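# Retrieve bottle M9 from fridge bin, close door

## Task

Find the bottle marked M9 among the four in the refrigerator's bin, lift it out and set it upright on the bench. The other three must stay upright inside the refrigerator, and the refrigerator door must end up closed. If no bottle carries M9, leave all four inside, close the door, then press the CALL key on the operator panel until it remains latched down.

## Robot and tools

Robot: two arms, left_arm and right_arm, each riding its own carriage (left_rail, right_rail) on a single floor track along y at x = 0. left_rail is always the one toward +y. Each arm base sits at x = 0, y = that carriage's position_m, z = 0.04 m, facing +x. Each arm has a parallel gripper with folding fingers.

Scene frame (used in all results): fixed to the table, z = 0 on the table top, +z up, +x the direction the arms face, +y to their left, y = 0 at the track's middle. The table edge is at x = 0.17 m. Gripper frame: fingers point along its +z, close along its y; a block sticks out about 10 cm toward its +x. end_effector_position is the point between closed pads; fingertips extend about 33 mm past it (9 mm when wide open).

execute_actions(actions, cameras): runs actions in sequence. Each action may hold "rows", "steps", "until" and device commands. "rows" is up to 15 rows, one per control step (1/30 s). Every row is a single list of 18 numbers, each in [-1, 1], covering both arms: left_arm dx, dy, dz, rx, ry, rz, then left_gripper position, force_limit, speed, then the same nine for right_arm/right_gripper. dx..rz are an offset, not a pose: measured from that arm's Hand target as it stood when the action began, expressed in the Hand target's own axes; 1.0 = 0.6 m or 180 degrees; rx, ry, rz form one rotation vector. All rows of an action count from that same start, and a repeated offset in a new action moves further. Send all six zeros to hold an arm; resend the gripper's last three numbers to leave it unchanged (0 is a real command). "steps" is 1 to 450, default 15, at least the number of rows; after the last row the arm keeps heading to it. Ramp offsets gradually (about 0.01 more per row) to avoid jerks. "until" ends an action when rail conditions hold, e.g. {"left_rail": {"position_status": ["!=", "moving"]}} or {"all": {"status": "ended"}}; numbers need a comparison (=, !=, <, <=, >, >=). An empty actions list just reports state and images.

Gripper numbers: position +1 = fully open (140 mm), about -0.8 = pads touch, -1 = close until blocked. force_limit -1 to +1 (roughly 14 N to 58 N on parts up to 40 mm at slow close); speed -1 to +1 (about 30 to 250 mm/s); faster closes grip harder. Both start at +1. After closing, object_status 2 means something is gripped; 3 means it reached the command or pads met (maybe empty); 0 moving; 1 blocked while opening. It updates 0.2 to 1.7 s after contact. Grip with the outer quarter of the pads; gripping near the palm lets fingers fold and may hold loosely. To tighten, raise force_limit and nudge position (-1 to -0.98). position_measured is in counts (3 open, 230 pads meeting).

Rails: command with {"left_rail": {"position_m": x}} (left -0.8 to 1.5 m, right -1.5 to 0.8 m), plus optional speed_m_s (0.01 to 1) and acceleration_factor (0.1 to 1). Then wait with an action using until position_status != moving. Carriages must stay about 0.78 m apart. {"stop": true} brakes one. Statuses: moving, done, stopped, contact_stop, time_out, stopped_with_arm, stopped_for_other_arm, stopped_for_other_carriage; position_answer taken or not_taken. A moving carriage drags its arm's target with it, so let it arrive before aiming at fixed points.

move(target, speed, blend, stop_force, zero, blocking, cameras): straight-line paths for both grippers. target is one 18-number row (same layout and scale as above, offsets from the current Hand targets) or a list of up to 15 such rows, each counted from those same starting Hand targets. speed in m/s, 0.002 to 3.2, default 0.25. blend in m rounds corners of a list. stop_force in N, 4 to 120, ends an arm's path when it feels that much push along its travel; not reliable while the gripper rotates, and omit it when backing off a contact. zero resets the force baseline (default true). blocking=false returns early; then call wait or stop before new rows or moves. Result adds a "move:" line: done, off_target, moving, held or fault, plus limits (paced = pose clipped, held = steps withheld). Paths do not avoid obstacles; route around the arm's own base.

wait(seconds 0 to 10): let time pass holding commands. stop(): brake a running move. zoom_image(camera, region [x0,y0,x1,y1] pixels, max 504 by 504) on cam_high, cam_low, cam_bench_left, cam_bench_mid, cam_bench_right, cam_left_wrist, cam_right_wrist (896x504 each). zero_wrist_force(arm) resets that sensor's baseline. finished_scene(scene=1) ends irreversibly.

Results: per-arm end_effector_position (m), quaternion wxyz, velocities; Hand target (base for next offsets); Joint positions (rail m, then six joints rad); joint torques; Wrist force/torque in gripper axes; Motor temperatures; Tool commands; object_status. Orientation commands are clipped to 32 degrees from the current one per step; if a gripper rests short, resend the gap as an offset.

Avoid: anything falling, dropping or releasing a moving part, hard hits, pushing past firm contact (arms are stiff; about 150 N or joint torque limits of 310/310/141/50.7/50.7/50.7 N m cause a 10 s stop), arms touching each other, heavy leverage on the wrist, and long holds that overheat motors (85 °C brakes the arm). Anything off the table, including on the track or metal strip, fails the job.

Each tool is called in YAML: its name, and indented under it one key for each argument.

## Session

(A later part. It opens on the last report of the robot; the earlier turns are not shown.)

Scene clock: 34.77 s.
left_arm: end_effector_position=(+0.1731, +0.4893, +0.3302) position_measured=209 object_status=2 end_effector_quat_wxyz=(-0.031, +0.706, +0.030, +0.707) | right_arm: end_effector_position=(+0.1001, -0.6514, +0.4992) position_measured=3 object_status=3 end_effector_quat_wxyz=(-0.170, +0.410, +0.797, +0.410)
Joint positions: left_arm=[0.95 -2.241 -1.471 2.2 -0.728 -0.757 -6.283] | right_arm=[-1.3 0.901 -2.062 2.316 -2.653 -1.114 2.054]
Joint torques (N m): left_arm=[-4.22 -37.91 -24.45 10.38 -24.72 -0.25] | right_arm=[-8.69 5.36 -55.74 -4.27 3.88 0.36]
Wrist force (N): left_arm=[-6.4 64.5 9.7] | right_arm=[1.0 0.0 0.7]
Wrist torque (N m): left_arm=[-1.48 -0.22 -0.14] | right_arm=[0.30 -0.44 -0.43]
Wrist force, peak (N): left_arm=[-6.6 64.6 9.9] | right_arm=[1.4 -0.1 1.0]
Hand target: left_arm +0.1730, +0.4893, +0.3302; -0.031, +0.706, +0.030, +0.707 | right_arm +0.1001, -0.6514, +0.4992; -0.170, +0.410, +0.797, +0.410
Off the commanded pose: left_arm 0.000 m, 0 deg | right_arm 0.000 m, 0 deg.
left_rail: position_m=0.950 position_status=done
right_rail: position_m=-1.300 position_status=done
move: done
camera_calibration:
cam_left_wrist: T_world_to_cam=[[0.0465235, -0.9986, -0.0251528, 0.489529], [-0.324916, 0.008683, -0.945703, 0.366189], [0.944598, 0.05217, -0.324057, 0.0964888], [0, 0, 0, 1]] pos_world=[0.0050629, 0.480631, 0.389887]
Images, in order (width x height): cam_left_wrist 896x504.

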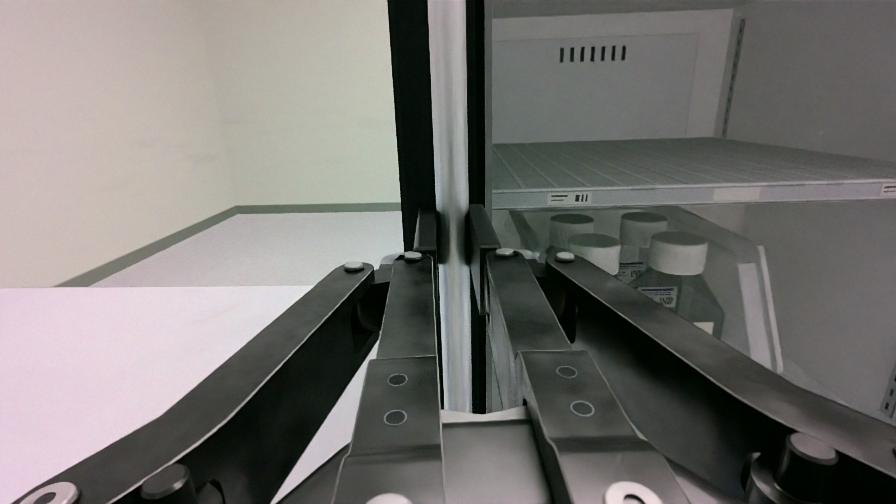

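move:
  target: [0,0.0243,-0.0607,0.0278,0,0,-0.98,-0.05,-1,0,0,0,0,0,0,1,1,1]
  speed: 0.04
  cameras: []

Scene clock: 36.90 s.
left_arm: end_effector_position=(+0.1381, +0.4717, +0.3302) position_measured=209 object_status=2 end_effector_quat_wxyz=(-0.062, +0.704, +0.061, +0.705) | right_arm: end_effector_position=(+0.1001, -0.6514, +0.4992) position_measured=3 object_status=3 end_effector_quat_wxyz=(-0.170, +0.410, +0.797, +0.410)
Joint positions: left_arm=[0.95 -2.232 -1.386 2.098 -0.711 -0.835 -6.283] | right_arm=[-1.3 0.901 -2.062 2.316 -2.653 -1.114 2.054]
Joint torques (N m): left_arm=[12.71 -29.08 -68.04 -5.18 30.86 -1.78] | right_arm=[-9.17 4.84 -55.15 -4.77 4.09 0.54]
Wrist force (N): left_arm=[9.5 -93.5 -13.7] | right_arm=[1.1 0.0 0.9]
Wrist torque (N m): left_arm=[2.28 0.19 -0.07] | right_arm=[0.29 -0.47 -0.42]
Wrist force, peak (N): left_arm=[9.5 -93.5 -13.7] | right_arm=[1.4 0.2 1.0]
Hand target: left_arm +0.1380, +0.4717, +0.3302; -0.062, +0.704, +0.061, +0.705 | right_arm +0.1001, -0.6514, +0.4992; -0.170, +0.410, +0.797, +0.410
Off the commanded pose: left_arm 0.000 m, 0 deg | right_arm 0.000 m, 0 deg.
left_rail: position_m=0.950 position_status=done
right_rail: position_m=-1.300 position_status=done
move: done
No camera images: "cameras" was empty.

move:
  target: [0,-0.01,0,0,0,0,-0.98,-0.05,-1,0,0,0,0,0,0,1,1,1]
  speed: 0.02
  cameras: ["cam_left_wrist"]

Scene clock: 38.00 s.
left_arm: end_effector_position=(+0.1370, +0.4770, +0.3301) position_measured=209 object_status=2 end_effector_quat_wxyz=(-0.061, +0.704, +0.061, +0.705) | right_arm: end_effector_position=(+0.1001, -0.6514, +0.4992) position_measured=3 object_status=3 end_effector_quat_wxyz=(-0.170, +0.410, +0.797, +0.410)
Joint positions: left_arm=[0.95 -2.24 -1.394 2.107 -0.713 -0.843 -6.283] | right_arm=[-1.3 0.901 -2.062 2.316 -2.653 -1.114 2.054]
Joint torques (N m): left_arm=[-7.1 -59.96 -2.26 7.52 -24.9 -1.65] | right_arm=[-7.91 5.93 -54.71 -4.58 3.95 0.24]
Wrist force (N): left_arm=[-6.7 63.3 9.5] | right_arm=[1.2 0.1 0.7]
Wrist torque (N m): left_arm=[-1.42 -0.08 -0.10] | right_arm=[0.31 -0.49 -0.43]
Wrist force, peak (N): left_arm=[9.7 -95.4 -14.1] | right_arm=[1.4 0.1 0.7]
Hand target: left_arm +0.1370, +0.4773, +0.3302; -0.062, +0.704, +0.061, +0.705 | right_arm +0.1001, -0.6514, +0.4992; -0.170, +0.410, +0.797, +0.410
Off the commanded pose: left_arm 0.000 m, 0 deg | right_arm 0.000 m, 0 deg.
left_rail: position_m=0.950 position_status=done
right_rail: position_m=-1.300 position_status=done
move: done
camera_calibration:
cam_left_wrist: T_world_to_cam=[[0.13321, -0.990777, -0.0248185, 0.463184], [-0.324581, -0.0199518, -0.945647, 0.36803], [0.936431, 0.134025, -0.324245, 0.0933376], [0, 0, 0, 1]] pos_world=[-0.0296491, 0.453745, 0.389786]
Images, in order (width x height): cam_left_wrist 896x504.

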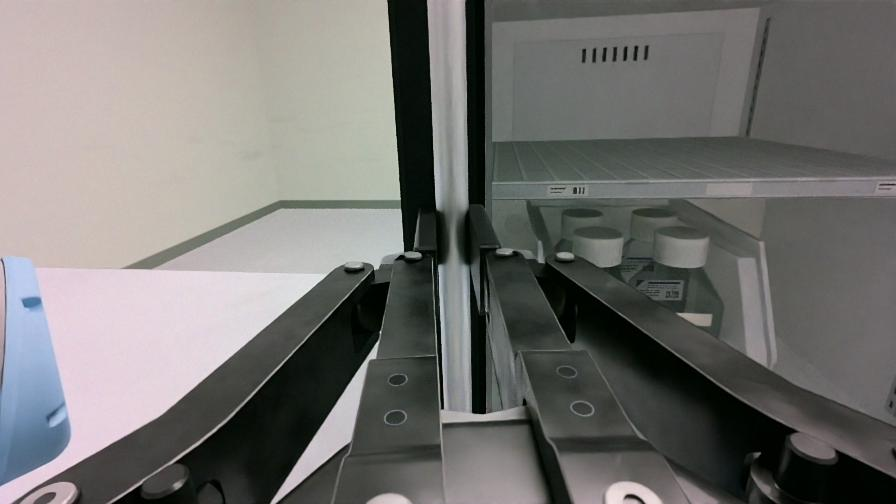

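move:
  target: [0,0.0187,-0.0602,0.0278,0,0,-0.98,-0.05,-1,0,0,0,0,0,0,1,1,1]
  speed: 0.05
  cameras: []

Scene clock: 39.70 s.
left_arm: end_effector_position=(+0.1034, +0.4603, +0.3302) position_measured=209 object_status=2 end_effector_quat_wxyz=(-0.092, +0.701, +0.092, +0.701) | right_arm: end_effector_position=(+0.1001, -0.6514, +0.4992) position_measured=3 object_status=3 end_effector_quat_wxyz=(-0.170, +0.410, +0.797, +0.410)
Joint positions: left_arm=[0.95 -2.228 -1.316 2.006 -0.689 -0.918 -6.283] | right_arm=[-1.3 0.901 -2.062 2.316 -2.653 -1.114 2.054]
Joint torques (N m): left_arm=[14.86 -42.53 -43.69 4.5 -3.89 -1.41] | right_arm=[-8.04 6.08 -55.76 -4.65 4.02 -0.09]
Wrist force (N): left_arm=[-1.2 4.6 0.2] | right_arm=[1.3 0.0 0.7]
Wrist torque (N m): left_arm=[0.02 0.00 -0.21] | right_arm=[0.29 -0.52 -0.43]
Wrist force, peak (N): left_arm=[-7.6 76.3 13.0] | right_arm=[1.2 0.1 1.2]
Hand target: left_arm +0.1033, +0.4603, +0.3302; -0.092, +0.701, +0.092, +0.701 | right_arm +0.1001, -0.6514, +0.4992; -0.170, +0.410, +0.797, +0.410
Off the commanded pose: left_arm 0.000 m, 0 deg | right_arm 0.000 m, 0 deg.
left_rail: position_m=0.950 position_status=done
right_rail: position_m=-1.300 position_status=done
move: done
No camera images: "cameras" was empty.

move:
  target:
    - [0,0.0155,-0.0607,0.0278,0,0,-0.98,-0.05,-1,0,0,0,0,0,0,1,1,1]
    - [0,0.0359,-0.1197,0.0556,0,0,-0.98,-0.05,-1,0,0,0,0,0,0,1,1,1]
    - [0,0.0611,-0.1769,0.0833,0,0,-0.98,-0.05,-1,0,0,0,0,0,0,1,1,1]
  speed: 0.06
  blend: [0.01,0.01,0]
  cameras: ["cam_left_wrist"]

Scene clock: 42.63 s.
left_arm: end_effector_position=(+0.0103, +0.3974, +0.3301) position_measured=209 object_status=2 end_effector_quat_wxyz=(-0.183, +0.683, +0.183, +0.683) | right_arm: end_effector_position=(+0.1001, -0.6514, +0.4992) position_measured=3 object_status=3 end_effector_quat_wxyz=(-0.170, +0.410, +0.797, +0.410)
Joint positions: left_arm=[0.95 -2.172 -1.095 1.68 -0.584 -1.124 -6.283] | right_arm=[-1.3 0.901 -2.062 2.316 -2.653 -1.114 2.054]
Joint torques (N m): left_arm=[30.41 -55.41 -52.5 -3.11 16.29 -2.37] | right_arm=[-8.39 5.23 -54.87 -4.62 3.97 -0.95]
Wrist force (N): left_arm=[17.7 -52.0 -5.9] | right_arm=[1.2 -0.2 0.7]
Wrist torque (N m): left_arm=[1.29 0.24 -0.04] | right_arm=[0.26 -0.50 -0.42]
Wrist force, peak (N): left_arm=[17.4 -56.2 -6.4] | right_arm=[1.4 0.0 1.0]
Hand target: left_arm +0.0103, +0.3974, +0.3301; -0.183, +0.683, +0.183, +0.683 | right_arm +0.1001, -0.6514, +0.4992; -0.170, +0.410, +0.797, +0.410
Off the commanded pose: left_arm 0.000 m, 0 deg | right_arm 0.000 m, 0 deg.
left_rail: position_m=0.950 position_status=done
right_rail: position_m=-1.300 position_status=done
move: done
camera_calibration:
cam_left_wrist: T_world_to_cam=[[0.464314, -0.885322, -0.0248352, 0.355938], [-0.297818, -0.129662, -0.945776, 0.368657], [0.834096, 0.446534, -0.323868, 0.0993649], [0, 0, 0, 1]] pos_world=[-0.138354, 0.318551, 0.389688]
Images, in order (width x height): cam_left_wrist 896x504.

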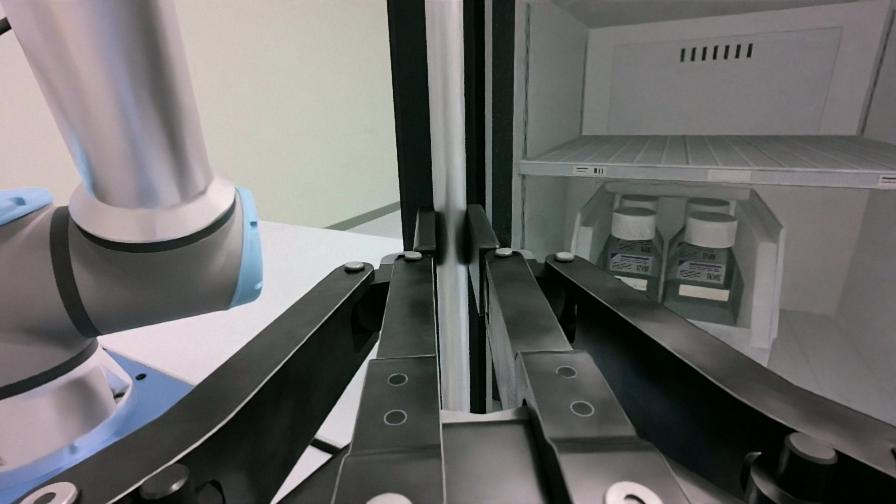

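move:
  target:
    - [0,0.011,-0.0605,0.0278,0,0,-0.98,-0.05,-1,0,0,0,0,0,0,1,1,1]
    - [0,0.0305,-0.1196,0.0556,0,0,-0.98,-0.05,-1,0,0,0,0,0,0,1,1,1]
    - [0,0.0548,-0.1767,0.0833,0,0,-0.98,-0.05,-1,0,0,0,0,0,0,1,1,1]
  speed: 0.07
  blend: [0.01,0.01,0]
  cameras: ["cam_left_wrist"]

Scene clock: 45.53 s.
left_arm: end_effector_position=(-0.0651, +0.3160, +0.3300) position_measured=209 object_status=2 end_effector_quat_wxyz=(-0.270, +0.653, +0.270, +0.654) | right_arm: end_effector_position=(+0.1001, -0.6514, +0.4992) position_measured=3 object_status=3 end_effector_quat_wxyz=(-0.170, +0.410, +0.797, +0.410)
Joint positions: left_arm=[0.95 -2.097 -0.876 1.312 -0.436 -1.31 -6.283] | right_arm=[-1.3 0.901 -2.062 2.316 -2.653 -1.114 2.054]
Joint torques (N m): left_arm=[30.95 -67.41 -48.85 -5.59 8.19 -2.64] | right_arm=[-7.82 6.01 -55.36 -4.87 4.2 -0.88]
Wrist force (N): left_arm=[26.8 -30.3 -3.9] | right_arm=[1.2 -0.2 0.5]
Wrist torque (N m): left_arm=[0.61 0.57 -0.02] | right_arm=[0.26 -0.50 -0.43]
Wrist force, peak (N): left_arm=[17.6 -52.6 -5.8] | right_arm=[1.4 -0.2 1.0]
Hand target: left_arm -0.0651, +0.3159, +0.3300; -0.270, +0.653, +0.270, +0.654 | right_arm +0.1001, -0.6514, +0.4992; -0.170, +0.410, +0.797, +0.410
Off the commanded pose: left_arm 0.000 m, 0 deg | right_arm 0.000 m, 0 deg.
left_rail: position_m=0.950 position_status=done
right_rail: position_m=-1.300 position_status=done
move: done
camera_calibration:
cam_left_wrist: T_world_to_cam=[[0.677548, -0.735064, -0.0246773, 0.285176], [-0.254015, -0.202387, -0.945789, 0.361378], [0.690221, 0.647086, -0.323844, 0.125875], [0, 0, 0, 1]] pos_world=[-0.188307, 0.201309, 0.389588]
Images, in order (width x height): cam_left_wrist 896x504.

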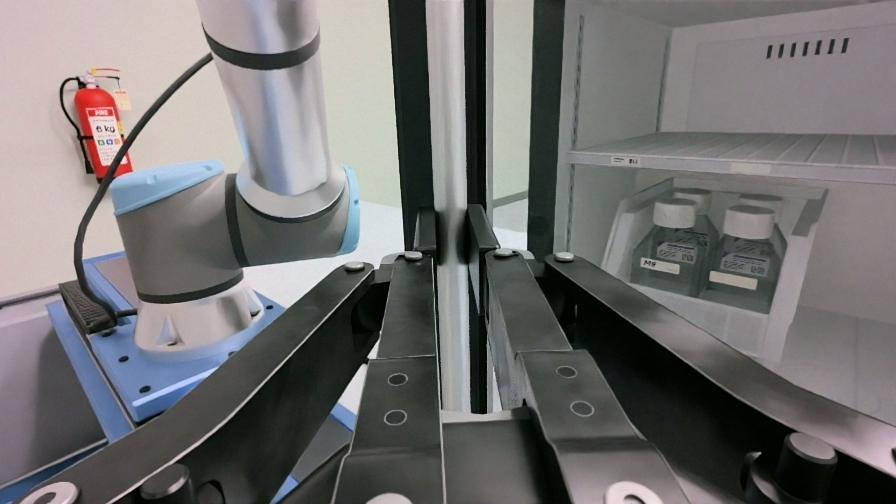

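move:
  target:
    - [0,0.011,-0.0605,0.0278,0,0,-0.98,-0.05,-1,0,0,0,0,0,0,1,1,1]
    - [0,0.0305,-0.1196,0.0556,0,0,-0.98,-0.05,-1,0,0,0,0,0,0,1,1,1]
    - [0,0.0548,-0.1767,0.0833,0,0,-0.98,-0.05,-1,0,0,0,0,0,0,1,1,1]
  speed: 0.07
  blend: [0.01,0.01,0]
  cameras: ["cam_left_wrist"]

Scene clock: 49.67 s.
left_arm: end_effector_position=(-0.1169, +0.2178, +0.3299) position_measured=209 object_status=2 end_effector_quat_wxyz=(-0.353, +0.612, +0.353, +0.613) | right_arm: end_effector_position=(+0.1001, -0.6514, +0.4992) position_measured=3 object_status=3 end_effector_quat_wxyz=(-0.170, +0.410, +0.797, +0.410)
Joint positions: left_arm=[0.95 -2.008 -0.628 0.859 -0.231 -1.483 -6.283] | right_arm=[-1.3 0.901 -2.062 2.316 -2.653 -1.114 2.054]
Joint torques (N m): left_arm=[55.53 -79.34 -47.19 -5.9 16.88 -2.54] | right_arm=[-6.62 4.46 -55.95 -4.62 3.69 -1.56]
Wrist force (N): left_arm=[27.6 -52.9 -6.2] | right_arm=[1.1 -0.3 0.8]
Wrist torque (N m): left_arm=[1.30 0.65 0.09] | right_arm=[0.23 -0.46 -0.43]
Wrist force, peak (N): left_arm=[31.1 -52.9 -7.1] | right_arm=[1.6 -0.3 1.0]
Hand target: left_arm -0.1169, +0.2177, +0.3299; -0.353, +0.612, +0.353, +0.613 | right_arm +0.1001, -0.6514, +0.4992; -0.170, +0.410, +0.797, +0.410
Off the commanded pose: left_arm 0.000 m, 0 deg | right_arm 0.000 m, 0 deg.
left_rail: position_m=0.950 position_status=done
right_rail: position_m=-1.300 position_status=done
move: done
camera_calibration:
cam_left_wrist: T_world_to_cam=[[0.844666, -0.534728, -0.0246084, 0.22404], [-0.192899, -0.261179, -0.94582, 0.34822], [0.49933, 0.803649, -0.323757, 0.168714], [0, 0, 0, 1]] pos_world=[-0.206311, 0.0751617, 0.389489]
Images, in order (width x height): cam_left_wrist 896x504.

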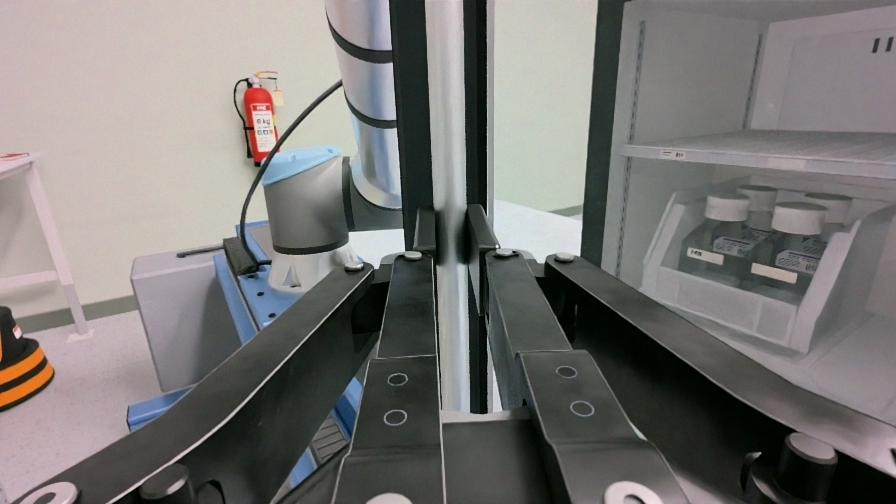

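move:
  target:
    - [0,0.009,-0.0605,0.0278,0,0,-0.98,-0.05,-1,0,0,0,0,0,0,1,1,1]
    - [0,0.0272,-0.1196,0.0556,0,0,-0.98,-0.05,-1,0,0,0,0,0,0,1,1,1]
  speed: 0.07
  blend: [0.01,0]
  cameras: ["cam_bench_mid","cam_bench_left"]

Scene clock: 52.13 s.
left_arm: end_effector_position=(-0.1387, +0.1475, +0.3299) position_measured=209 object_status=2 end_effector_quat_wxyz=(-0.405, +0.579, +0.405, +0.580) | right_arm: end_effector_position=(+0.1001, -0.6514, +0.4992) position_measured=3 object_status=3 end_effector_quat_wxyz=(-0.170, +0.410, +0.797, +0.410)
Joint positions: left_arm=[0.95 -1.946 -0.391 0.399 -0.008 -1.597 -6.283] | right_arm=[-1.3 0.901 -2.062 2.316 -2.653 -1.114 2.054]
Joint torques (N m): left_arm=[28.8 -93.81 -50.23 -2.14 2.76 -1.87] | right_arm=[-6.28 5.53 -55.26 -4.74 3.92 -1.29]
Wrist force (N): left_arm=[17.0 -14.5 -2.1] | right_arm=[1.2 -0.1 0.5]
Wrist torque (N m): left_arm=[0.52 0.59 -0.05] | right_arm=[0.28 -0.49 -0.43]
Wrist force, peak (N): left_arm=[27.5 -53.4 -6.1] | right_arm=[1.5 0.1 0.8]
Hand target: left_arm -0.1387, +0.1475, +0.3299; -0.405, +0.579, +0.405, +0.580 | right_arm +0.1001, -0.6514, +0.4992; -0.170, +0.410, +0.797, +0.410
Off the commanded pose: left_arm 0.000 m, 0 deg | right_arm 0.000 m, 0 deg.
left_rail: position_m=0.950 position_status=done
right_rail: position_m=-1.300 position_status=done
move: done
Images, in order (width x height): cam_bench_left 896x504, cam_bench_mid 896x504.

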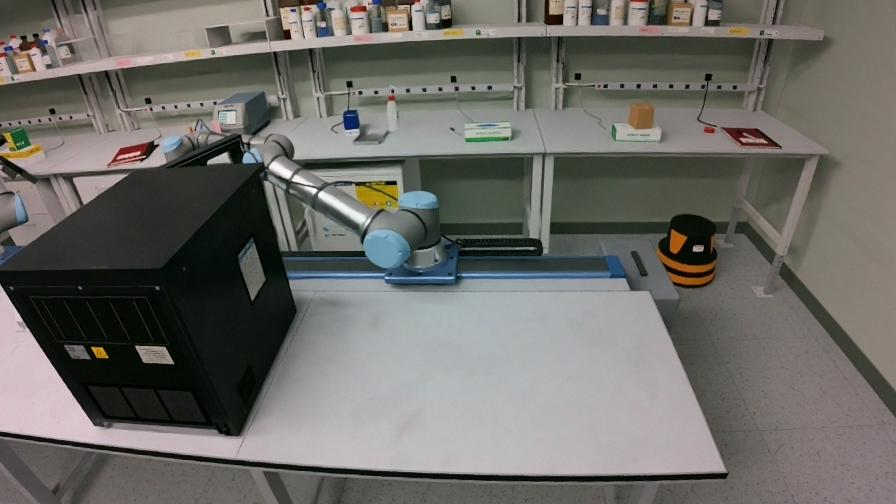

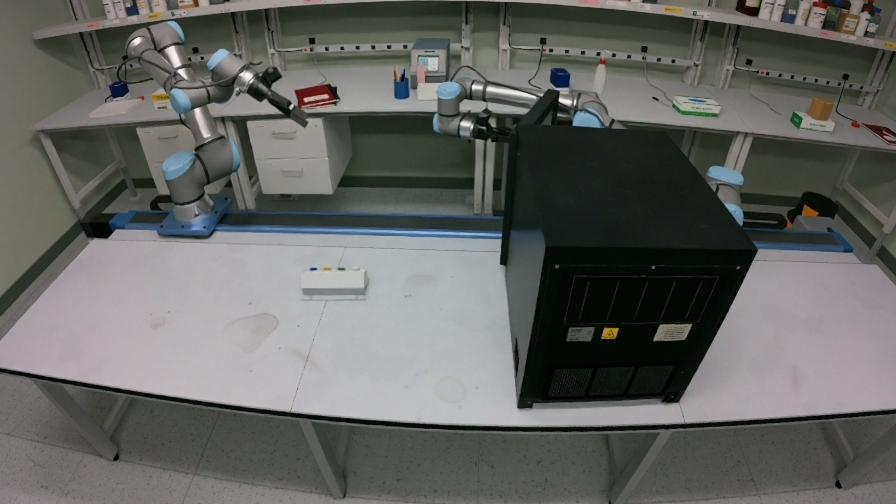

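execute_actions:
  actions:
    - {"rows":[[0,0,0,0,0,0,0.0,-0.05,-0.5,0,0,0,0,0,0,1,1,1]],"steps":40}
  cameras: ["cam_left_wrist"]

Scene clock: 53.90 s.
left_arm: end_effector_position=(-0.1388, +0.1475, +0.3299) position_measured=129 object_status=3 end_effector_quat_wxyz=(-0.405, +0.579, +0.405, +0.580) | right_arm: end_effector_position=(+0.1001, -0.6514, +0.4992) position_measured=3 object_status=3 end_effector_quat_wxyz=(-0.170, +0.410, +0.797, +0.410)
Joint positions: left_arm=[0.95 -1.946 -0.391 0.399 -0.007 -1.597 -6.283] | right_arm=[-1.3 0.901 -2.062 2.316 -2.653 -1.114 2.054]
Joint torques (N m): left_arm=[-4.73 -123.57 -45.03 1.67 -1.29 -1.93] | right_arm=[-7.67 3.53 -55.41 -4.54 3.69 -1.59]
Wrist force (N): left_arm=[-3.0 -0.5 -1.6] | right_arm=[1.4 -0.4 0.9]
Wrist torque (N m): left_arm=[0.11 0.05 -0.11] | right_arm=[0.20 -0.55 -0.43]
Wrist force, peak (N): left_arm=[16.8 -15.1 -2.2] | right_arm=[1.6 0.0 0.6]
Hand target: left_arm -0.1387, +0.1475, +0.3299; -0.405, +0.579, +0.405, +0.580 | right_arm +0.1001, -0.6514, +0.4992; -0.170, +0.410, +0.797, +0.410
Off the commanded pose: left_arm 0.000 m, 0 deg | right_arm 0.000 m, 0 deg.
left_rail: position_m=0.950 position_status=done
right_rail: position_m=-1.300 position_status=done
camera_calibration:
cam_left_wrist: T_world_to_cam=[[0.924771, -0.379737, -0.0244627, 0.19303], [-0.14446, -0.290874, -0.945792, 0.336729], [0.352037, 0.878175, -0.323849, 0.204696], [0, 0, 0, 1]] pos_world=[-0.201925, -0.00851228, 0.389488]
Images, in order (width x height): cam_left_wrist 896x504.

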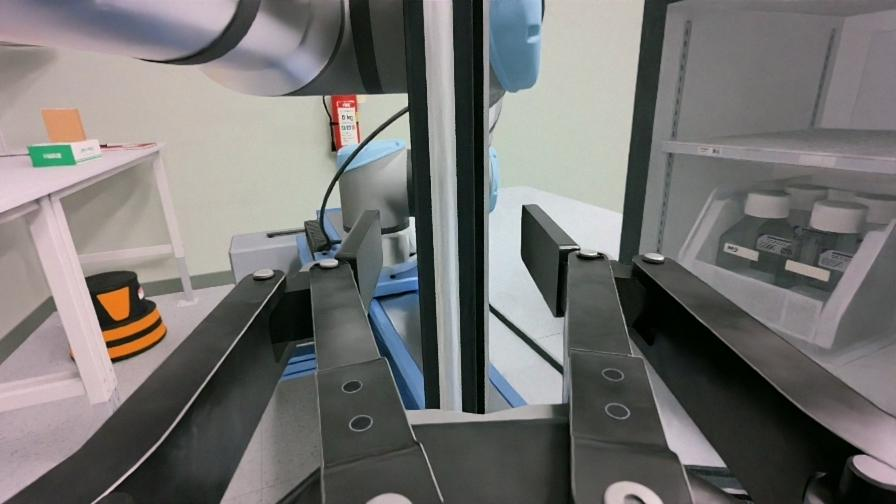

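move:
  target:
    - [0,0,-0.1,0,0,0,0.0,-0.05,-0.5,0,0,0,0,0,0,1,1,1]
    - [0.083,-0.228,-0.061,-0.1667,0,0,0.0,-0.05,-0.5,0,0,0,0,0,0,1,1,1]
    - [0.2,-0.446,0.197,-0.389,0,0,0.0,-0.05,-0.5,0,0,0,0,0,0,1,1,1]
  speed: 0.15
  blend: [0.0,0.05,0]
  cameras: ["cam_left_wrist","cam_bench_mid"]

Scene clock: 60.23 s.
left_arm: end_effector_position=(-0.3497, +0.3501, +0.4499) position_measured=129 object_status=3 end_effector_quat_wxyz=(+0.000, +0.707, -0.001, +0.707) | right_arm: end_effector_position=(+0.1001, -0.6514, +0.4992) position_measured=3 object_status=3 end_effector_quat_wxyz=(-0.170, +0.410, +0.797, +0.410)
Joint positions: left_arm=[0.95 -2.618 -0.967 1.243 -0.275 -1.046 -6.283] | right_arm=[-1.3 0.901 -2.062 2.316 -2.653 -1.114 2.054]
Joint torques (N m): left_arm=[-10.12 -98.49 -27.01 0.76 1.92 1.66] | right_arm=[-5.8 4.53 -55.19 -4.36 3.9 -1.42]
Wrist force (N): left_arm=[-2.3 -1.1 -1.6] | right_arm=[1.1 -0.2 1.0]
Wrist torque (N m): left_arm=[-0.09 -0.07 -0.40] | right_arm=[0.25 -0.48 -0.43]
Wrist force, peak (N): left_arm=[-8.2 1.6 -1.6] | right_arm=[1.4 0.0 1.1]
Hand target: left_arm -0.3497, +0.3502, +0.4499; +0.000, +0.707, -0.001, +0.707 | right_arm +0.1001, -0.6514, +0.4992; -0.170, +0.410, +0.797, +0.410
Off the commanded pose: left_arm 0.000 m, 0 deg | right_arm 0.000 m, 0 deg.
left_rail: position_m=0.950 position_status=done
right_rail: position_m=-1.300 position_status=done
elbow stopped short (left arm): the move would have taken joint 4 (elbow) straighter than the controller allows.
move: done
camera_calibration:
cam_left_wrist: T_world_to_cam=[[-0.0407663, -0.998851, -0.0251753, 0.347428], [-0.322923, 0.0370152, -0.945701, 0.301538], [0.945547, -0.030423, -0.324061, 0.665539], [0, 0, 0, 1]] pos_world=[-0.517761, 0.356116, 0.509587]
Images, in order (width x height): cam_bench_mid 896x504, cam_left_wrist 896x504.

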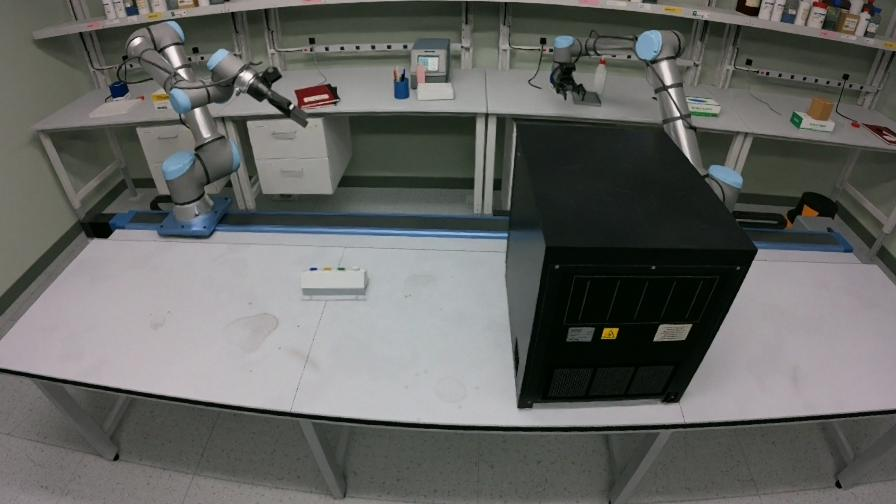

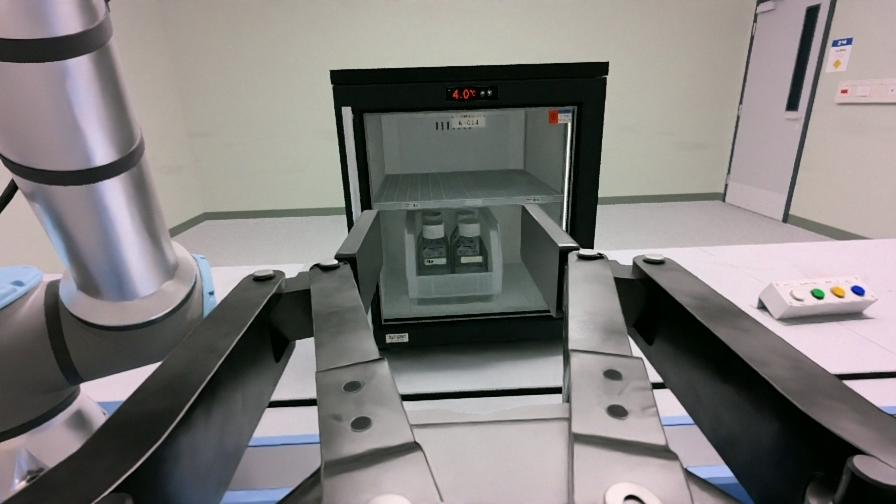

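execute_actions:
  actions:
    - {"left_rail":{"position_m":1.4},"right_rail":{"position_m":-0.72},"steps":150,"until":{"all":{"status":"ended"}}}
  cameras: ["cam_left_wrist"]

move:
  target: [0,0,0,0,0,0,0.0,-0.05,-0.5,0.33,-0.015,0.70,-0.408,0.0547,0.311,0.0,-0.05,-0.5]
  speed: 0.2
  cameras: ["cam_right_wrist","cam_left_wrist"]

Scene clock: 63.33 s.
left_arm: end_effector_position=(-0.3497, +0.8001, +0.4499) position_measured=129 object_status=3 end_effector_quat_wxyz=(+0.000, +0.707, -0.001, +0.707) | right_arm: end_effector_position=(+0.1002, -0.0714, +0.4992) position_measured=3 object_status=3 end_effector_quat_wxyz=(-0.170, +0.410, +0.797, +0.410)
Joint positions: left_arm=[1.4 -2.618 -0.968 1.243 -0.275 -1.046 -6.283] | right_arm=[-0.72 0.901 -2.062 2.316 -2.653 -1.114 2.054]
Joint torques (N m): left_arm=[16.46 -79.67 -37.53 4.31 -1.26 1.28] | right_arm=[10.97 -13.71 -45.5 -4.73 3.91 -1.52]
Wrist force (N): left_arm=[-2.0 -1.1 -1.7] | right_arm=[1.1 -0.3 0.7]
Wrist torque (N m): left_arm=[-0.06 -0.15 -0.39] | right_arm=[0.23 -0.46 -0.43]
Wrist force, peak (N): left_arm=[-2.2 -4.4 -2.3] | right_arm=[2.9 1.1 3.3]
Hand target: left_arm -0.3497, +0.8001, +0.4499; +0.000, +0.707, -0.001, +0.707 | right_arm +0.1001, -0.0714, +0.4992; -0.170, +0.410, +0.797, +0.410
Tool commands: left_gripper/position=+0.0 left_gripper/force_limit=-0.05 left_gripper/speed=-0.5 right_gripper/position=+1.0 right_gripper/force_limit=+1.0 right_gripper/speed=+1.0
Off the commanded pose: left_arm 0.000 m, 0 deg | right_arm 0.000 m, 0 deg.
left_rail: position_m=1.400 position_status=done
right_rail: position_m=-0.720 position_status=done
camera_calibration:
cam_left_wrist: T_world_to_cam=[[-0.0408607, -0.998848, -0.025143, 0.796939], [-0.32292, 0.0370152, -0.945702, 0.284848], [0.945544, -0.0305229, -0.32406, 0.679406], [0, 0, 0, 1]] pos_world=[-0.517861, 0.806215, 0.509587]
Images, in order (width x height): cam_left_wrist 896x504.

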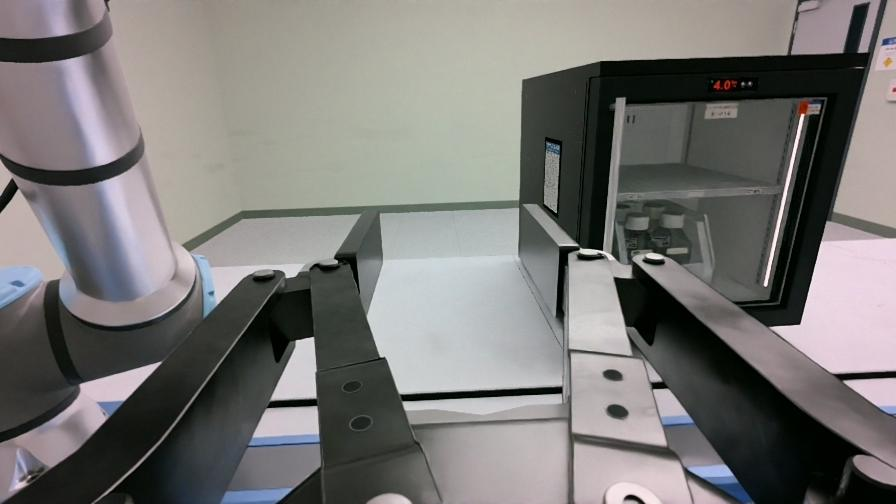

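Scene clock: 68.03 s.
left_arm: end_effector_position=(-0.3497, +0.8001, +0.4499) position_measured=129 object_status=3 end_effector_quat_wxyz=(+0.000, +0.707, -0.001, +0.707) | right_arm: end_effector_position=(+0.0002, +0.3602, +0.3597) position_measured=129 object_status=3 end_effector_quat_wxyz=(-0.122, +0.696, +0.123, +0.696)
Joint positions: left_arm=[1.4 -2.618 -0.968 1.243 -0.275 -1.046 -6.283] | right_arm=[-0.72 1.719 -0.562 1.129 -3.71 -2.941 3.14]
Joint torques (N m): left_arm=[18.33 -81.02 -53.77 4.47 -1.27 0.6] | right_arm=[14.01 -104.24 -45.88 -2.38 -2.93 -2.45]
Wrist force (N): left_arm=[-2.4 -1.1 -1.6] | right_arm=[0.7 -0.2 0.4]
Wrist torque (N m): left_arm=[-0.07 -0.06 -0.39] | right_arm=[0.31 -0.59 -0.64]
Wrist force, peak (N): left_arm=[-2.6 -1.2 -2.2] | right_arm=[0.7 -2.0 0.5]
Hand target: left_arm -0.3497, +0.8001, +0.4499; +0.000, +0.707, -0.001, +0.707 | right_arm +0.0002, +0.3602, +0.3597; -0.122, +0.696, +0.123, +0.697
Off the commanded pose: left_arm 0.000 m, 0 deg | right_arm 0.000 m, 0 deg.
left_rail: position_m=1.400 position_status=done
right_rail: position_m=-0.720 position_status=done
move: done
camera_calibration:
cam_left_wrist: T_world_to_cam=[[-0.0408631, -0.998848, -0.0251413, 0.796937], [-0.323009, 0.0370172, -0.945672, 0.284784], [0.945513, -0.0305222, -0.32415, 0.679435], [0, 0, 0, 1]] pos_world=[-0.517861, 0.806215, 0.509587]
cam_right_wrist: T_world_to_cam=[[0.392973, -0.919548, -0.00218738, 0.348126], [-0.302408, -0.126988, -0.944682, 0.386631], [0.868402, 0.371896, -0.327981, 0.1642], [0, 0, 0, 1]] pos_world=[-0.162475, 0.308151, 0.41986]
Images, in order (width x height): cam_left_wrist 896x504, cam_right_wrist 896x504.

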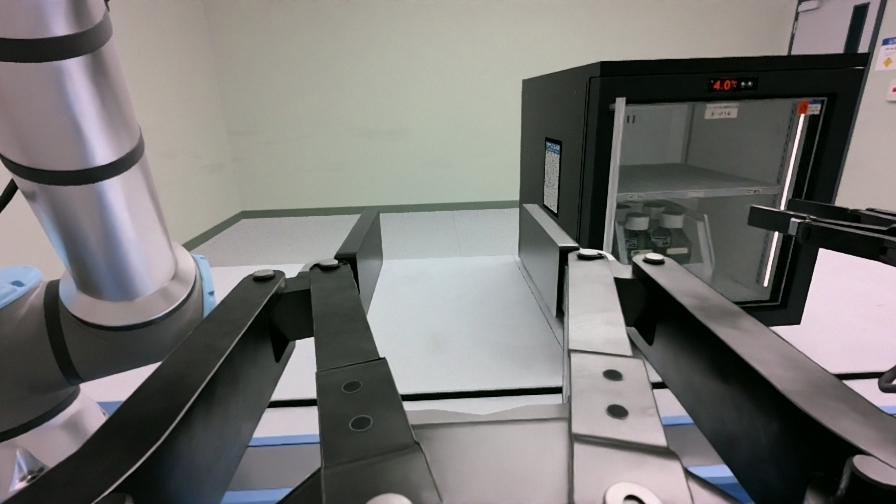

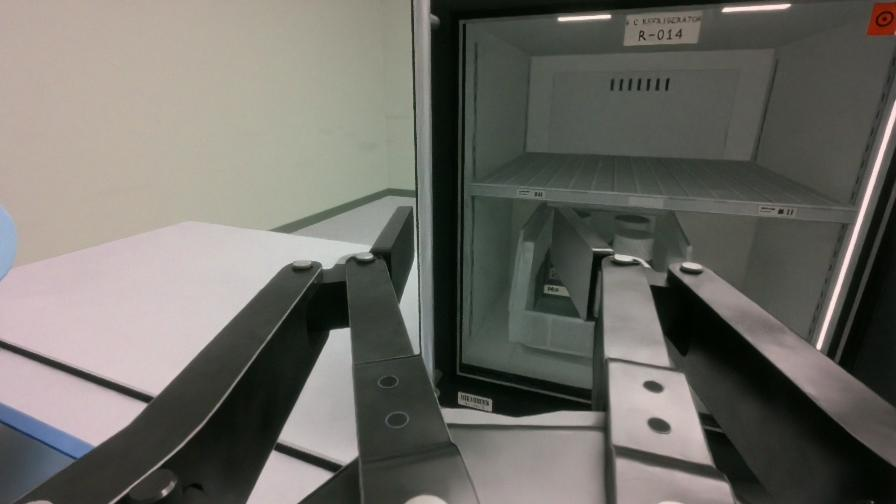

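move:
  target: [0,0,0,0,0,0,0.0,-0.05,-0.5,-0.05,-0.082,0.2125,0,0,0,0.0,-0.05,-0.5]
  speed: 0.15
  cameras: ["cam_right_wrist","cam_left_wrist"]

zoom_image:
  camera: "cam_right_wrist"
  region: [300, 100, 600, 400]

Scene clock: 69.97 s.
left_arm: end_effector_position=(-0.3497, +0.8001, +0.4499) position_measured=129 object_status=3 end_effector_quat_wxyz=(+0.000, +0.707, -0.001, +0.707) | right_arm: end_effector_position=(+0.1032, +0.4499, +0.3297) position_measured=129 object_status=3 end_effector_quat_wxyz=(-0.122, +0.696, +0.123, +0.697) end_effector_velocity=(+0.000, +0.001, +0.002) end_effector_angular_velocity=(+0.002, +0.000, -0.001)
Joint positions: left_arm=[1.4 -2.618 -0.968 1.243 -0.275 -1.046 -6.283] | right_arm=[-0.72 1.611 -0.432 0.919 -3.629 -2.834 3.14]
Joint velocities: left_arm=[within noise] | right_arm=[0 0 0.001 -0.005 0.001 0 -0.002]
Joint torques (N m): left_arm=[17.05 -78.72 -52.84 4.36 -1.32 0.29] | right_arm=[-8.28 -109.58 -48.67 0.8 3.32 -2.62]
Wrist force (N): left_arm=[-2.3 -1.3 -1.4] | right_arm=[0.5 -0.1 0.5]
Wrist torque (N m): left_arm=[-0.13 -0.08 -0.39] | right_arm=[0.35 -0.56 -0.67]
Wrist force, peak (N): left_arm=[-2.9 -1.7 -1.9] | right_arm=[0.3 -0.4 2.6]
Hand target: left_arm -0.3497, +0.8001, +0.4499; +0.000, +0.707, -0.001, +0.707 | right_arm +0.1033, +0.4499, +0.3297; -0.122, +0.696, +0.123, +0.697
Off the commanded pose: left_arm 0.000 m, 0 deg | right_arm 0.000 m, 0 deg.
left_rail: position_m=1.400 position_status=done
right_rail: position_m=-0.720 position_status=done
move: done
camera_calibration:
cam_left_wrist: T_world_to_cam=[[-0.0408631, -0.998848, -0.0251413, 0.796937], [-0.323009, 0.0370172, -0.945672, 0.284784], [0.945513, -0.0305222, -0.32415, 0.679435], [0, 0, 0, 1]] pos_world=[-0.517861, 0.806215, 0.509587]
cam_right_wrist: T_world_to_cam=[[0.392956, -0.919554, -0.00223742, 0.390089], [-0.302346, -0.126904, -0.944713, 0.400812], [0.868431, 0.371907, -0.327891, 0.0315179], [0, 0, 0, 1]] pos_world=[-0.0594754, 0.397851, 0.389859]
Images, in order (width x height): cam_left_wrist 896x504, cam_right_wrist 896x504.

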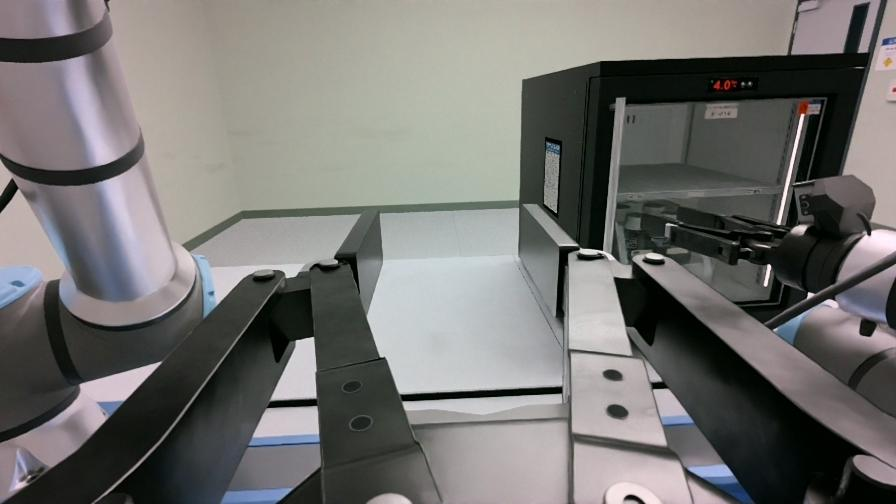

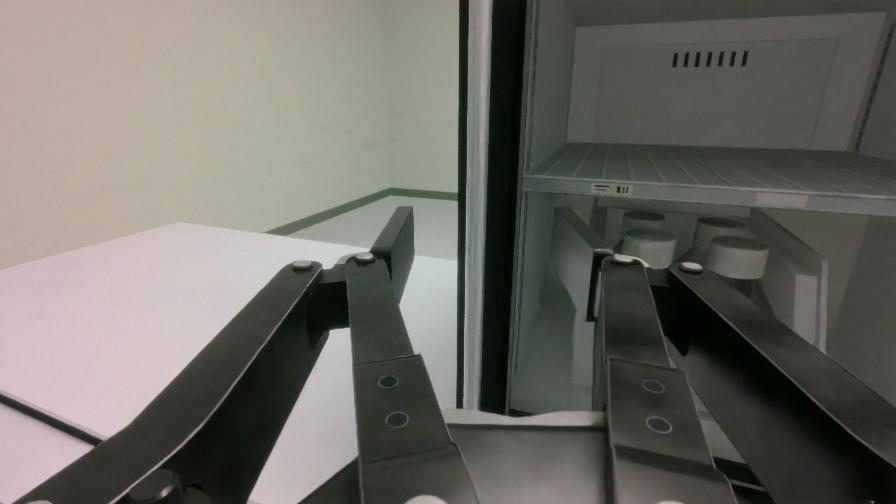

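Scaled by 1.680 from the camera's 896x504 image, which has a finer 1280x720 frame.

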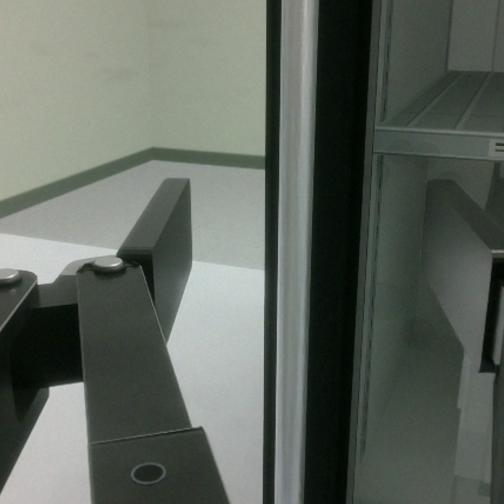

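move:
  target: [0,0,0,0,0,0,0.0,-0.05,-0.5,0,-0.003,0.187,0,0,0,0.0,-0.05,-0.5]
  speed: 0.08
  stop_force: 12
  cameras: ["cam_right_wrist"]

zoom_image:
  camera: "cam_right_wrist"
  region: [300, 100, 600, 400]

Scene clock: 72.67 s.
left_arm: end_effector_position=(-0.3497, +0.8001, +0.4499) position_measured=129 object_status=3 end_effector_quat_wxyz=(+0.000, +0.707, -0.001, +0.707) | right_arm: end_effector_position=(+0.2081, +0.4899, +0.3297) position_measured=129 object_status=3 end_effector_quat_wxyz=(-0.122, +0.696, +0.123, +0.697)
Joint positions: left_arm=[1.4 -2.618 -0.968 1.243 -0.275 -1.046 -6.283] | right_arm=[-0.72 1.514 -0.386 0.823 -3.579 -2.736 3.141]
Joint torques (N m): left_arm=[17.85 -81.2 -53.26 4.08 -1.26 0.28] | right_arm=[-7.87 -116.24 -49.66 0.94 3.65 -2.05]
Wrist force (N): left_arm=[-2.2 -1.4 -1.8] | right_arm=[1.0 0.0 1.0]
Wrist torque (N m): left_arm=[-0.15 -0.11 -0.39] | right_arm=[0.40 -0.67 -0.69]
Wrist force, peak (N): left_arm=[-2.8 -1.2 -1.8] | right_arm=[1.0 -0.1 1.8]
Hand target: left_arm -0.3497, +0.8001, +0.4499; +0.000, +0.707, -0.001, +0.707 | right_arm +0.2081, +0.4899, +0.3297; -0.122, +0.696, +0.123, +0.697
Off the commanded pose: left_arm 0.000 m, 0 deg | right_arm 0.000 m, 0 deg.
left_rail: position_m=1.400 position_status=done
right_rail: position_m=-0.720 position_status=done
move: done
camera_calibration:
cam_right_wrist: T_world_to_cam=[[0.392876, -0.919589, -0.00220715, 0.385749], [-0.302357, -0.126908, -0.944709, 0.437618], [0.868463, 0.371821, -0.327903, -0.0744525], [0, 0, 0, 1]] pos_world=[0.0454244, 0.437951, 0.389859]
Images, in order (width x height): cam_right_wrist 896x504.

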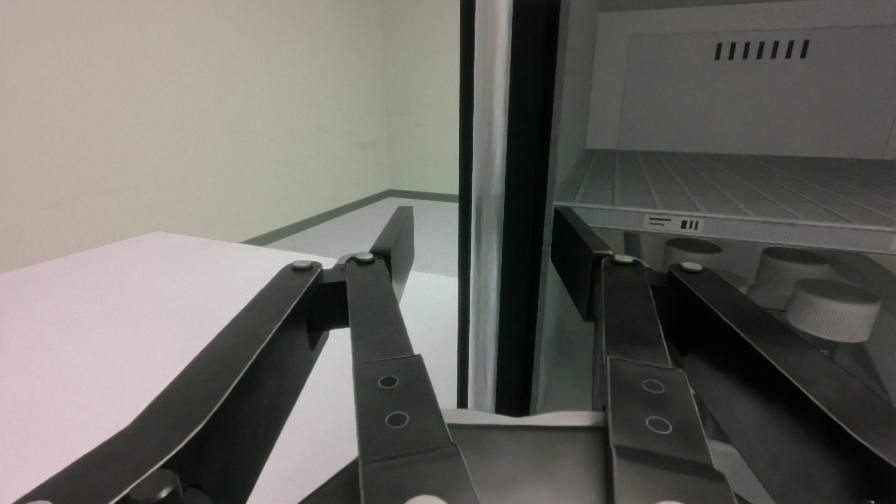

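Scaled by 1.680 from the camera's 896x504 image, which has a finer 1280x720 frame.

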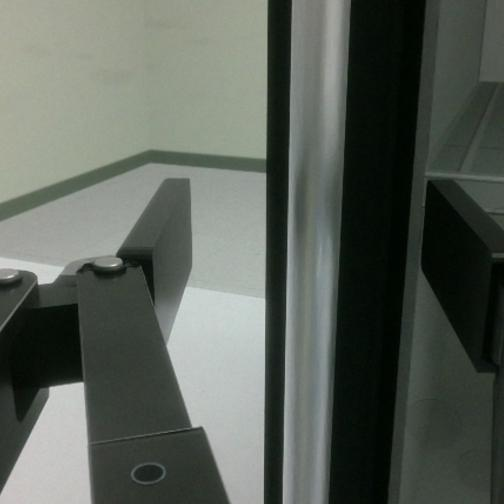

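move:
  target: [0,0,0,0,0,0,0.0,-0.05,-0.5,0,0.0025,0,0,0,0,0.0,-0.05,-0.5]
  speed: 0.05
  cameras: []

execute_actions:
  actions:
    - {"rows":[[0,0,0,0,0,0,0.0,-0.05,-0.5,0,0,0,0,0,0,-1,-0.05,-1]],"steps":75}
  cameras: ["cam_right_wrist"]

Scene clock: 73.63 s.
left_arm: end_effector_position=(-0.3497, +0.8001, +0.4499) position_measured=129 object_status=3 end_effector_quat_wxyz=(+0.000, +0.707, -0.001, +0.707) | right_arm: end_effector_position=(+0.2086, +0.4885, +0.3297) position_measured=129 object_status=3 end_effector_quat_wxyz=(-0.122, +0.696, +0.123, +0.697)
Joint positions: left_arm=[1.4 -2.618 -0.968 1.243 -0.275 -1.046 -6.283] | right_arm=[-0.72 1.513 -0.389 0.829 -3.582 -2.736 3.14]
Joint torques (N m): left_arm=[18.24 -78.16 -52.95 4.19 -1.26 -0.12] | right_arm=[-8.57 -133.61 -33.08 -3.61 3.46 -1.79]
Wrist force (N): left_arm=[-2.2 -1.2 -1.8] | right_arm=[1.0 0.1 0.8]
Wrist torque (N m): left_arm=[-0.11 -0.10 -0.39] | right_arm=[0.40 -0.67 -0.69]
Wrist force, peak (N): left_arm=[-2.6 -1.5 -1.8] | right_arm=[1.3 -0.1 0.9]
Hand target: left_arm -0.3497, +0.8001, +0.4499; +0.000, +0.707, -0.001, +0.707 | right_arm +0.2086, +0.4885, +0.3297; -0.122, +0.696, +0.123, +0.697
Off the commanded pose: left_arm 0.000 m, 0 deg | right_arm 0.000 m, 0 deg.
left_rail: position_m=1.400 position_status=done
right_rail: position_m=-0.720 position_status=done
move: done
No camera images: "cameras" was empty.

Scene clock: 76.33 s.
left_arm: end_effector_position=(-0.3497, +0.8001, +0.4499) position_measured=129 object_status=3 end_effector_quat_wxyz=(+0.000, +0.707, -0.001, +0.707) | right_arm: end_effector_position=(+0.2087, +0.4885, +0.3297) position_measured=209 object_status=2 end_effector_quat_wxyz=(-0.122, +0.696, +0.123, +0.697)
Joint positions: left_arm=[1.4 -2.618 -0.968 1.243 -0.275 -1.046 -6.283] | right_arm=[-0.72 1.513 -0.389 0.829 -3.582 -2.736 3.14]
Joint torques (N m): left_arm=[17.23 -79.09 -53.47 4.46 -1.14 -0.48] | right_arm=[6.56 -129.19 -46.06 2.23 3.52 1.03]
Wrist force (N): left_arm=[-2.1 -1.4 -1.8] | right_arm=[-0.2 16.8 -8.0]
Wrist torque (N m): left_arm=[-0.16 -0.12 -0.39] | right_arm=[-0.13 -0.65 -0.55]
Wrist force, peak (N): left_arm=[-2.7 -1.6 -1.9] | right_arm=[-0.4 17.0 -7.7]
Hand target: left_arm -0.3497, +0.8001, +0.4499; +0.000, +0.707, -0.001, +0.707 | right_arm +0.2086, +0.4885, +0.3297; -0.122, +0.696, +0.123, +0.697
Off the commanded pose: left_arm 0.000 m, 0 deg | right_arm 0.000 m, 0 deg.
left_rail: position_m=1.400 position_status=done
right_rail: position_m=-0.720 position_status=done
camera_calibration:
cam_right_wrist: T_world_to_cam=[[0.392876, -0.919589, -0.00220715, 0.384173], [-0.302357, -0.126908, -0.944709, 0.437579], [0.868463, 0.371821, -0.327903, -0.074329], [0, 0, 0, 1]] pos_world=[0.0459244, 0.436451, 0.389859]
Images, in order (width x height): cam_right_wrist 896x504.

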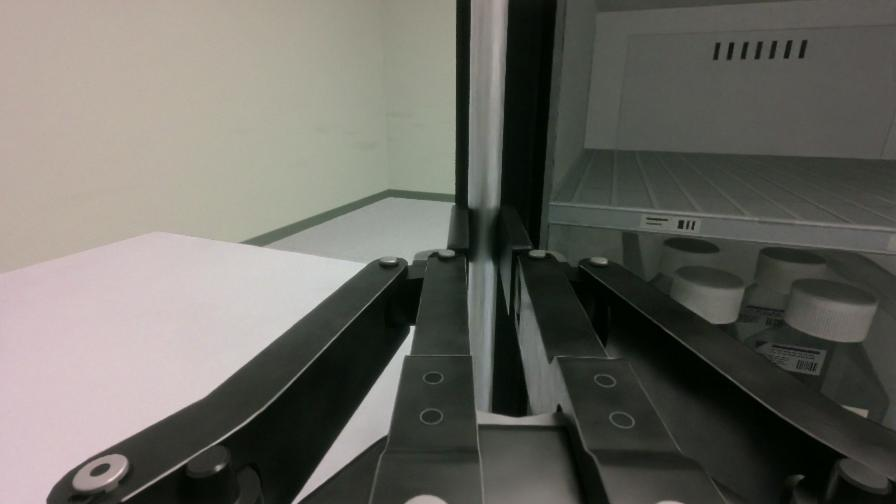

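move:
  target:
    - [0,0,0,0,0,0,0.0,-0.05,-0.5,0,-0.0085,-0.0964,0.0333,0,0,-1,-0.05,-1]
    - [0,0,0,0,0,0,0.0,-0.05,-0.5,0,-0.0046,-0.193,0.0667,0,0,-1,-0.05,-1]
  speed: 0.05
  blend: [0.01,0]
  cameras: ["cam_right_wrist"]

Scene clock: 86.63 s.
left_arm: end_effector_position=(-0.3497, +0.8001, +0.4499) position_measured=129 object_status=3 end_effector_quat_wxyz=(+0.000, +0.707, -0.001, +0.707) | right_arm: end_effector_position=(+0.0990, +0.4515, +0.3297) position_measured=209 object_status=2 end_effector_quat_wxyz=(-0.194, +0.680, +0.195, +0.680)
Joint positions: left_arm=[1.4 -2.618 -0.968 1.243 -0.275 -1.046 -6.283] | right_arm=[-0.72 1.587 -0.541 1.149 -3.75 -2.6 3.141]
Joint torques (N m): left_arm=[16.16 -80.57 -53.07 4.46 -0.88 -1.71] | right_arm=[21.21 -125.46 -31.25 -4.05 6.97 2.86]
Wrist force (N): left_arm=[-2.3 -1.3 -1.3] | right_arm=[-4.2 9.0 1.0]
Wrist torque (N m): left_arm=[-0.13 -0.08 -0.39] | right_arm=[0.24 -0.73 -0.56]
Wrist force, peak (N): left_arm=[-2.4 -1.5 -2.4] | right_arm=[0.1 17.6 -8.4]
Hand target: left_arm -0.3497, +0.8001, +0.4499; +0.000, +0.707, -0.001, +0.707 | right_arm +0.0988, +0.4515, +0.3297; -0.195, +0.680, +0.195, +0.680
Off the commanded pose: left_arm 0.000 m, 0 deg | right_arm 0.000 m, 0 deg.
left_rail: position_m=1.400 position_status=done
right_rail: position_m=-0.720 position_status=done
move: done
camera_calibration:
cam_right_wrist: T_world_to_cam=[[0.575397, -0.817871, -0.00221982, 0.329301], [-0.269466, -0.187013, -0.944677, 0.423609], [0.772209, 0.544163, -0.327995, -0.0336756], [0, 0, 0, 1]] pos_world=[-0.0493262, 0.366871, 0.389859]
Images, in order (width x height): cam_right_wrist 896x504.

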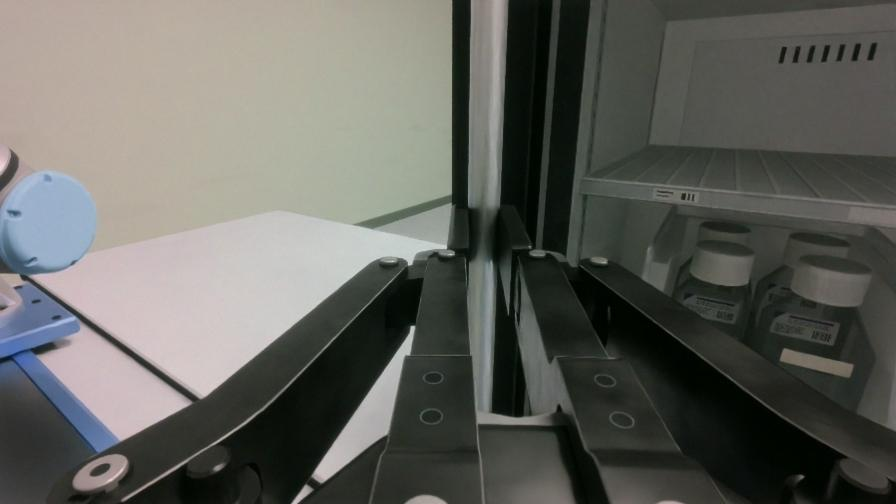

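move:
  target:
    - [0,0,0,0,0,0,0.0,-0.05,-0.5,0,-0.0037,-0.0968,0.0333,0,0,-1,-0.05,-1]
    - [0,0,0,0,0,0,0.0,-0.05,-0.5,0,0.0053,-0.1932,0.0667,0,0,-1,-0.05,-1]
    - [0,0,0,0,0,0,0.0,-0.05,-0.5,0,0.0267,-0.2877,0.1,0,0,-1,-0.05,-1]
  speed: 0.08
  blend: [0.01,0.01,0]
  cameras: []

Scene clock: 89.60 s.
left_arm: end_effector_position=(-0.3497, +0.8001, +0.4499) position_measured=129 object_status=3 end_effector_quat_wxyz=(+0.000, +0.707, -0.001, +0.707) | right_arm: end_effector_position=(-0.0390, +0.3466, +0.3297) position_measured=209 object_status=2 end_effector_quat_wxyz=(-0.298, +0.641, +0.299, +0.641)
Joint positions: left_arm=[1.4 -2.618 -0.968 1.243 -0.275 -1.046 -6.283] | right_arm=[-0.72 1.673 -0.748 1.594 -3.987 -2.372 3.141]
Joint torques (N m): left_arm=[16.82 -78.08 -52.27 4.36 -0.61 -2.19] | right_arm=[29.55 -114.67 -33.98 -5.11 10.5 1.75]
Wrist force (N): left_arm=[-2.1 -1.2 -1.9] | right_arm=[-9.5 19.0 0.6]
Wrist torque (N m): left_arm=[-0.09 -0.11 -0.39] | right_arm=[-0.05 -0.87 -0.56]
Wrist force, peak (N): left_arm=[-2.3 -1.4 -2.2] | right_arm=[-9.5 19.0 0.6]
Hand target: left_arm -0.3497, +0.8001, +0.4499; +0.000, +0.707, -0.001, +0.707 | right_arm -0.0391, +0.3466, +0.3297; -0.298, +0.641, +0.299, +0.641
Off the commanded pose: left_arm 0.000 m, 0 deg | right_arm 0.000 m, 0 deg.
left_rail: position_m=1.400 position_status=done
right_rail: position_m=-0.720 position_status=done
move: done
No camera images: "cameras" was empty.


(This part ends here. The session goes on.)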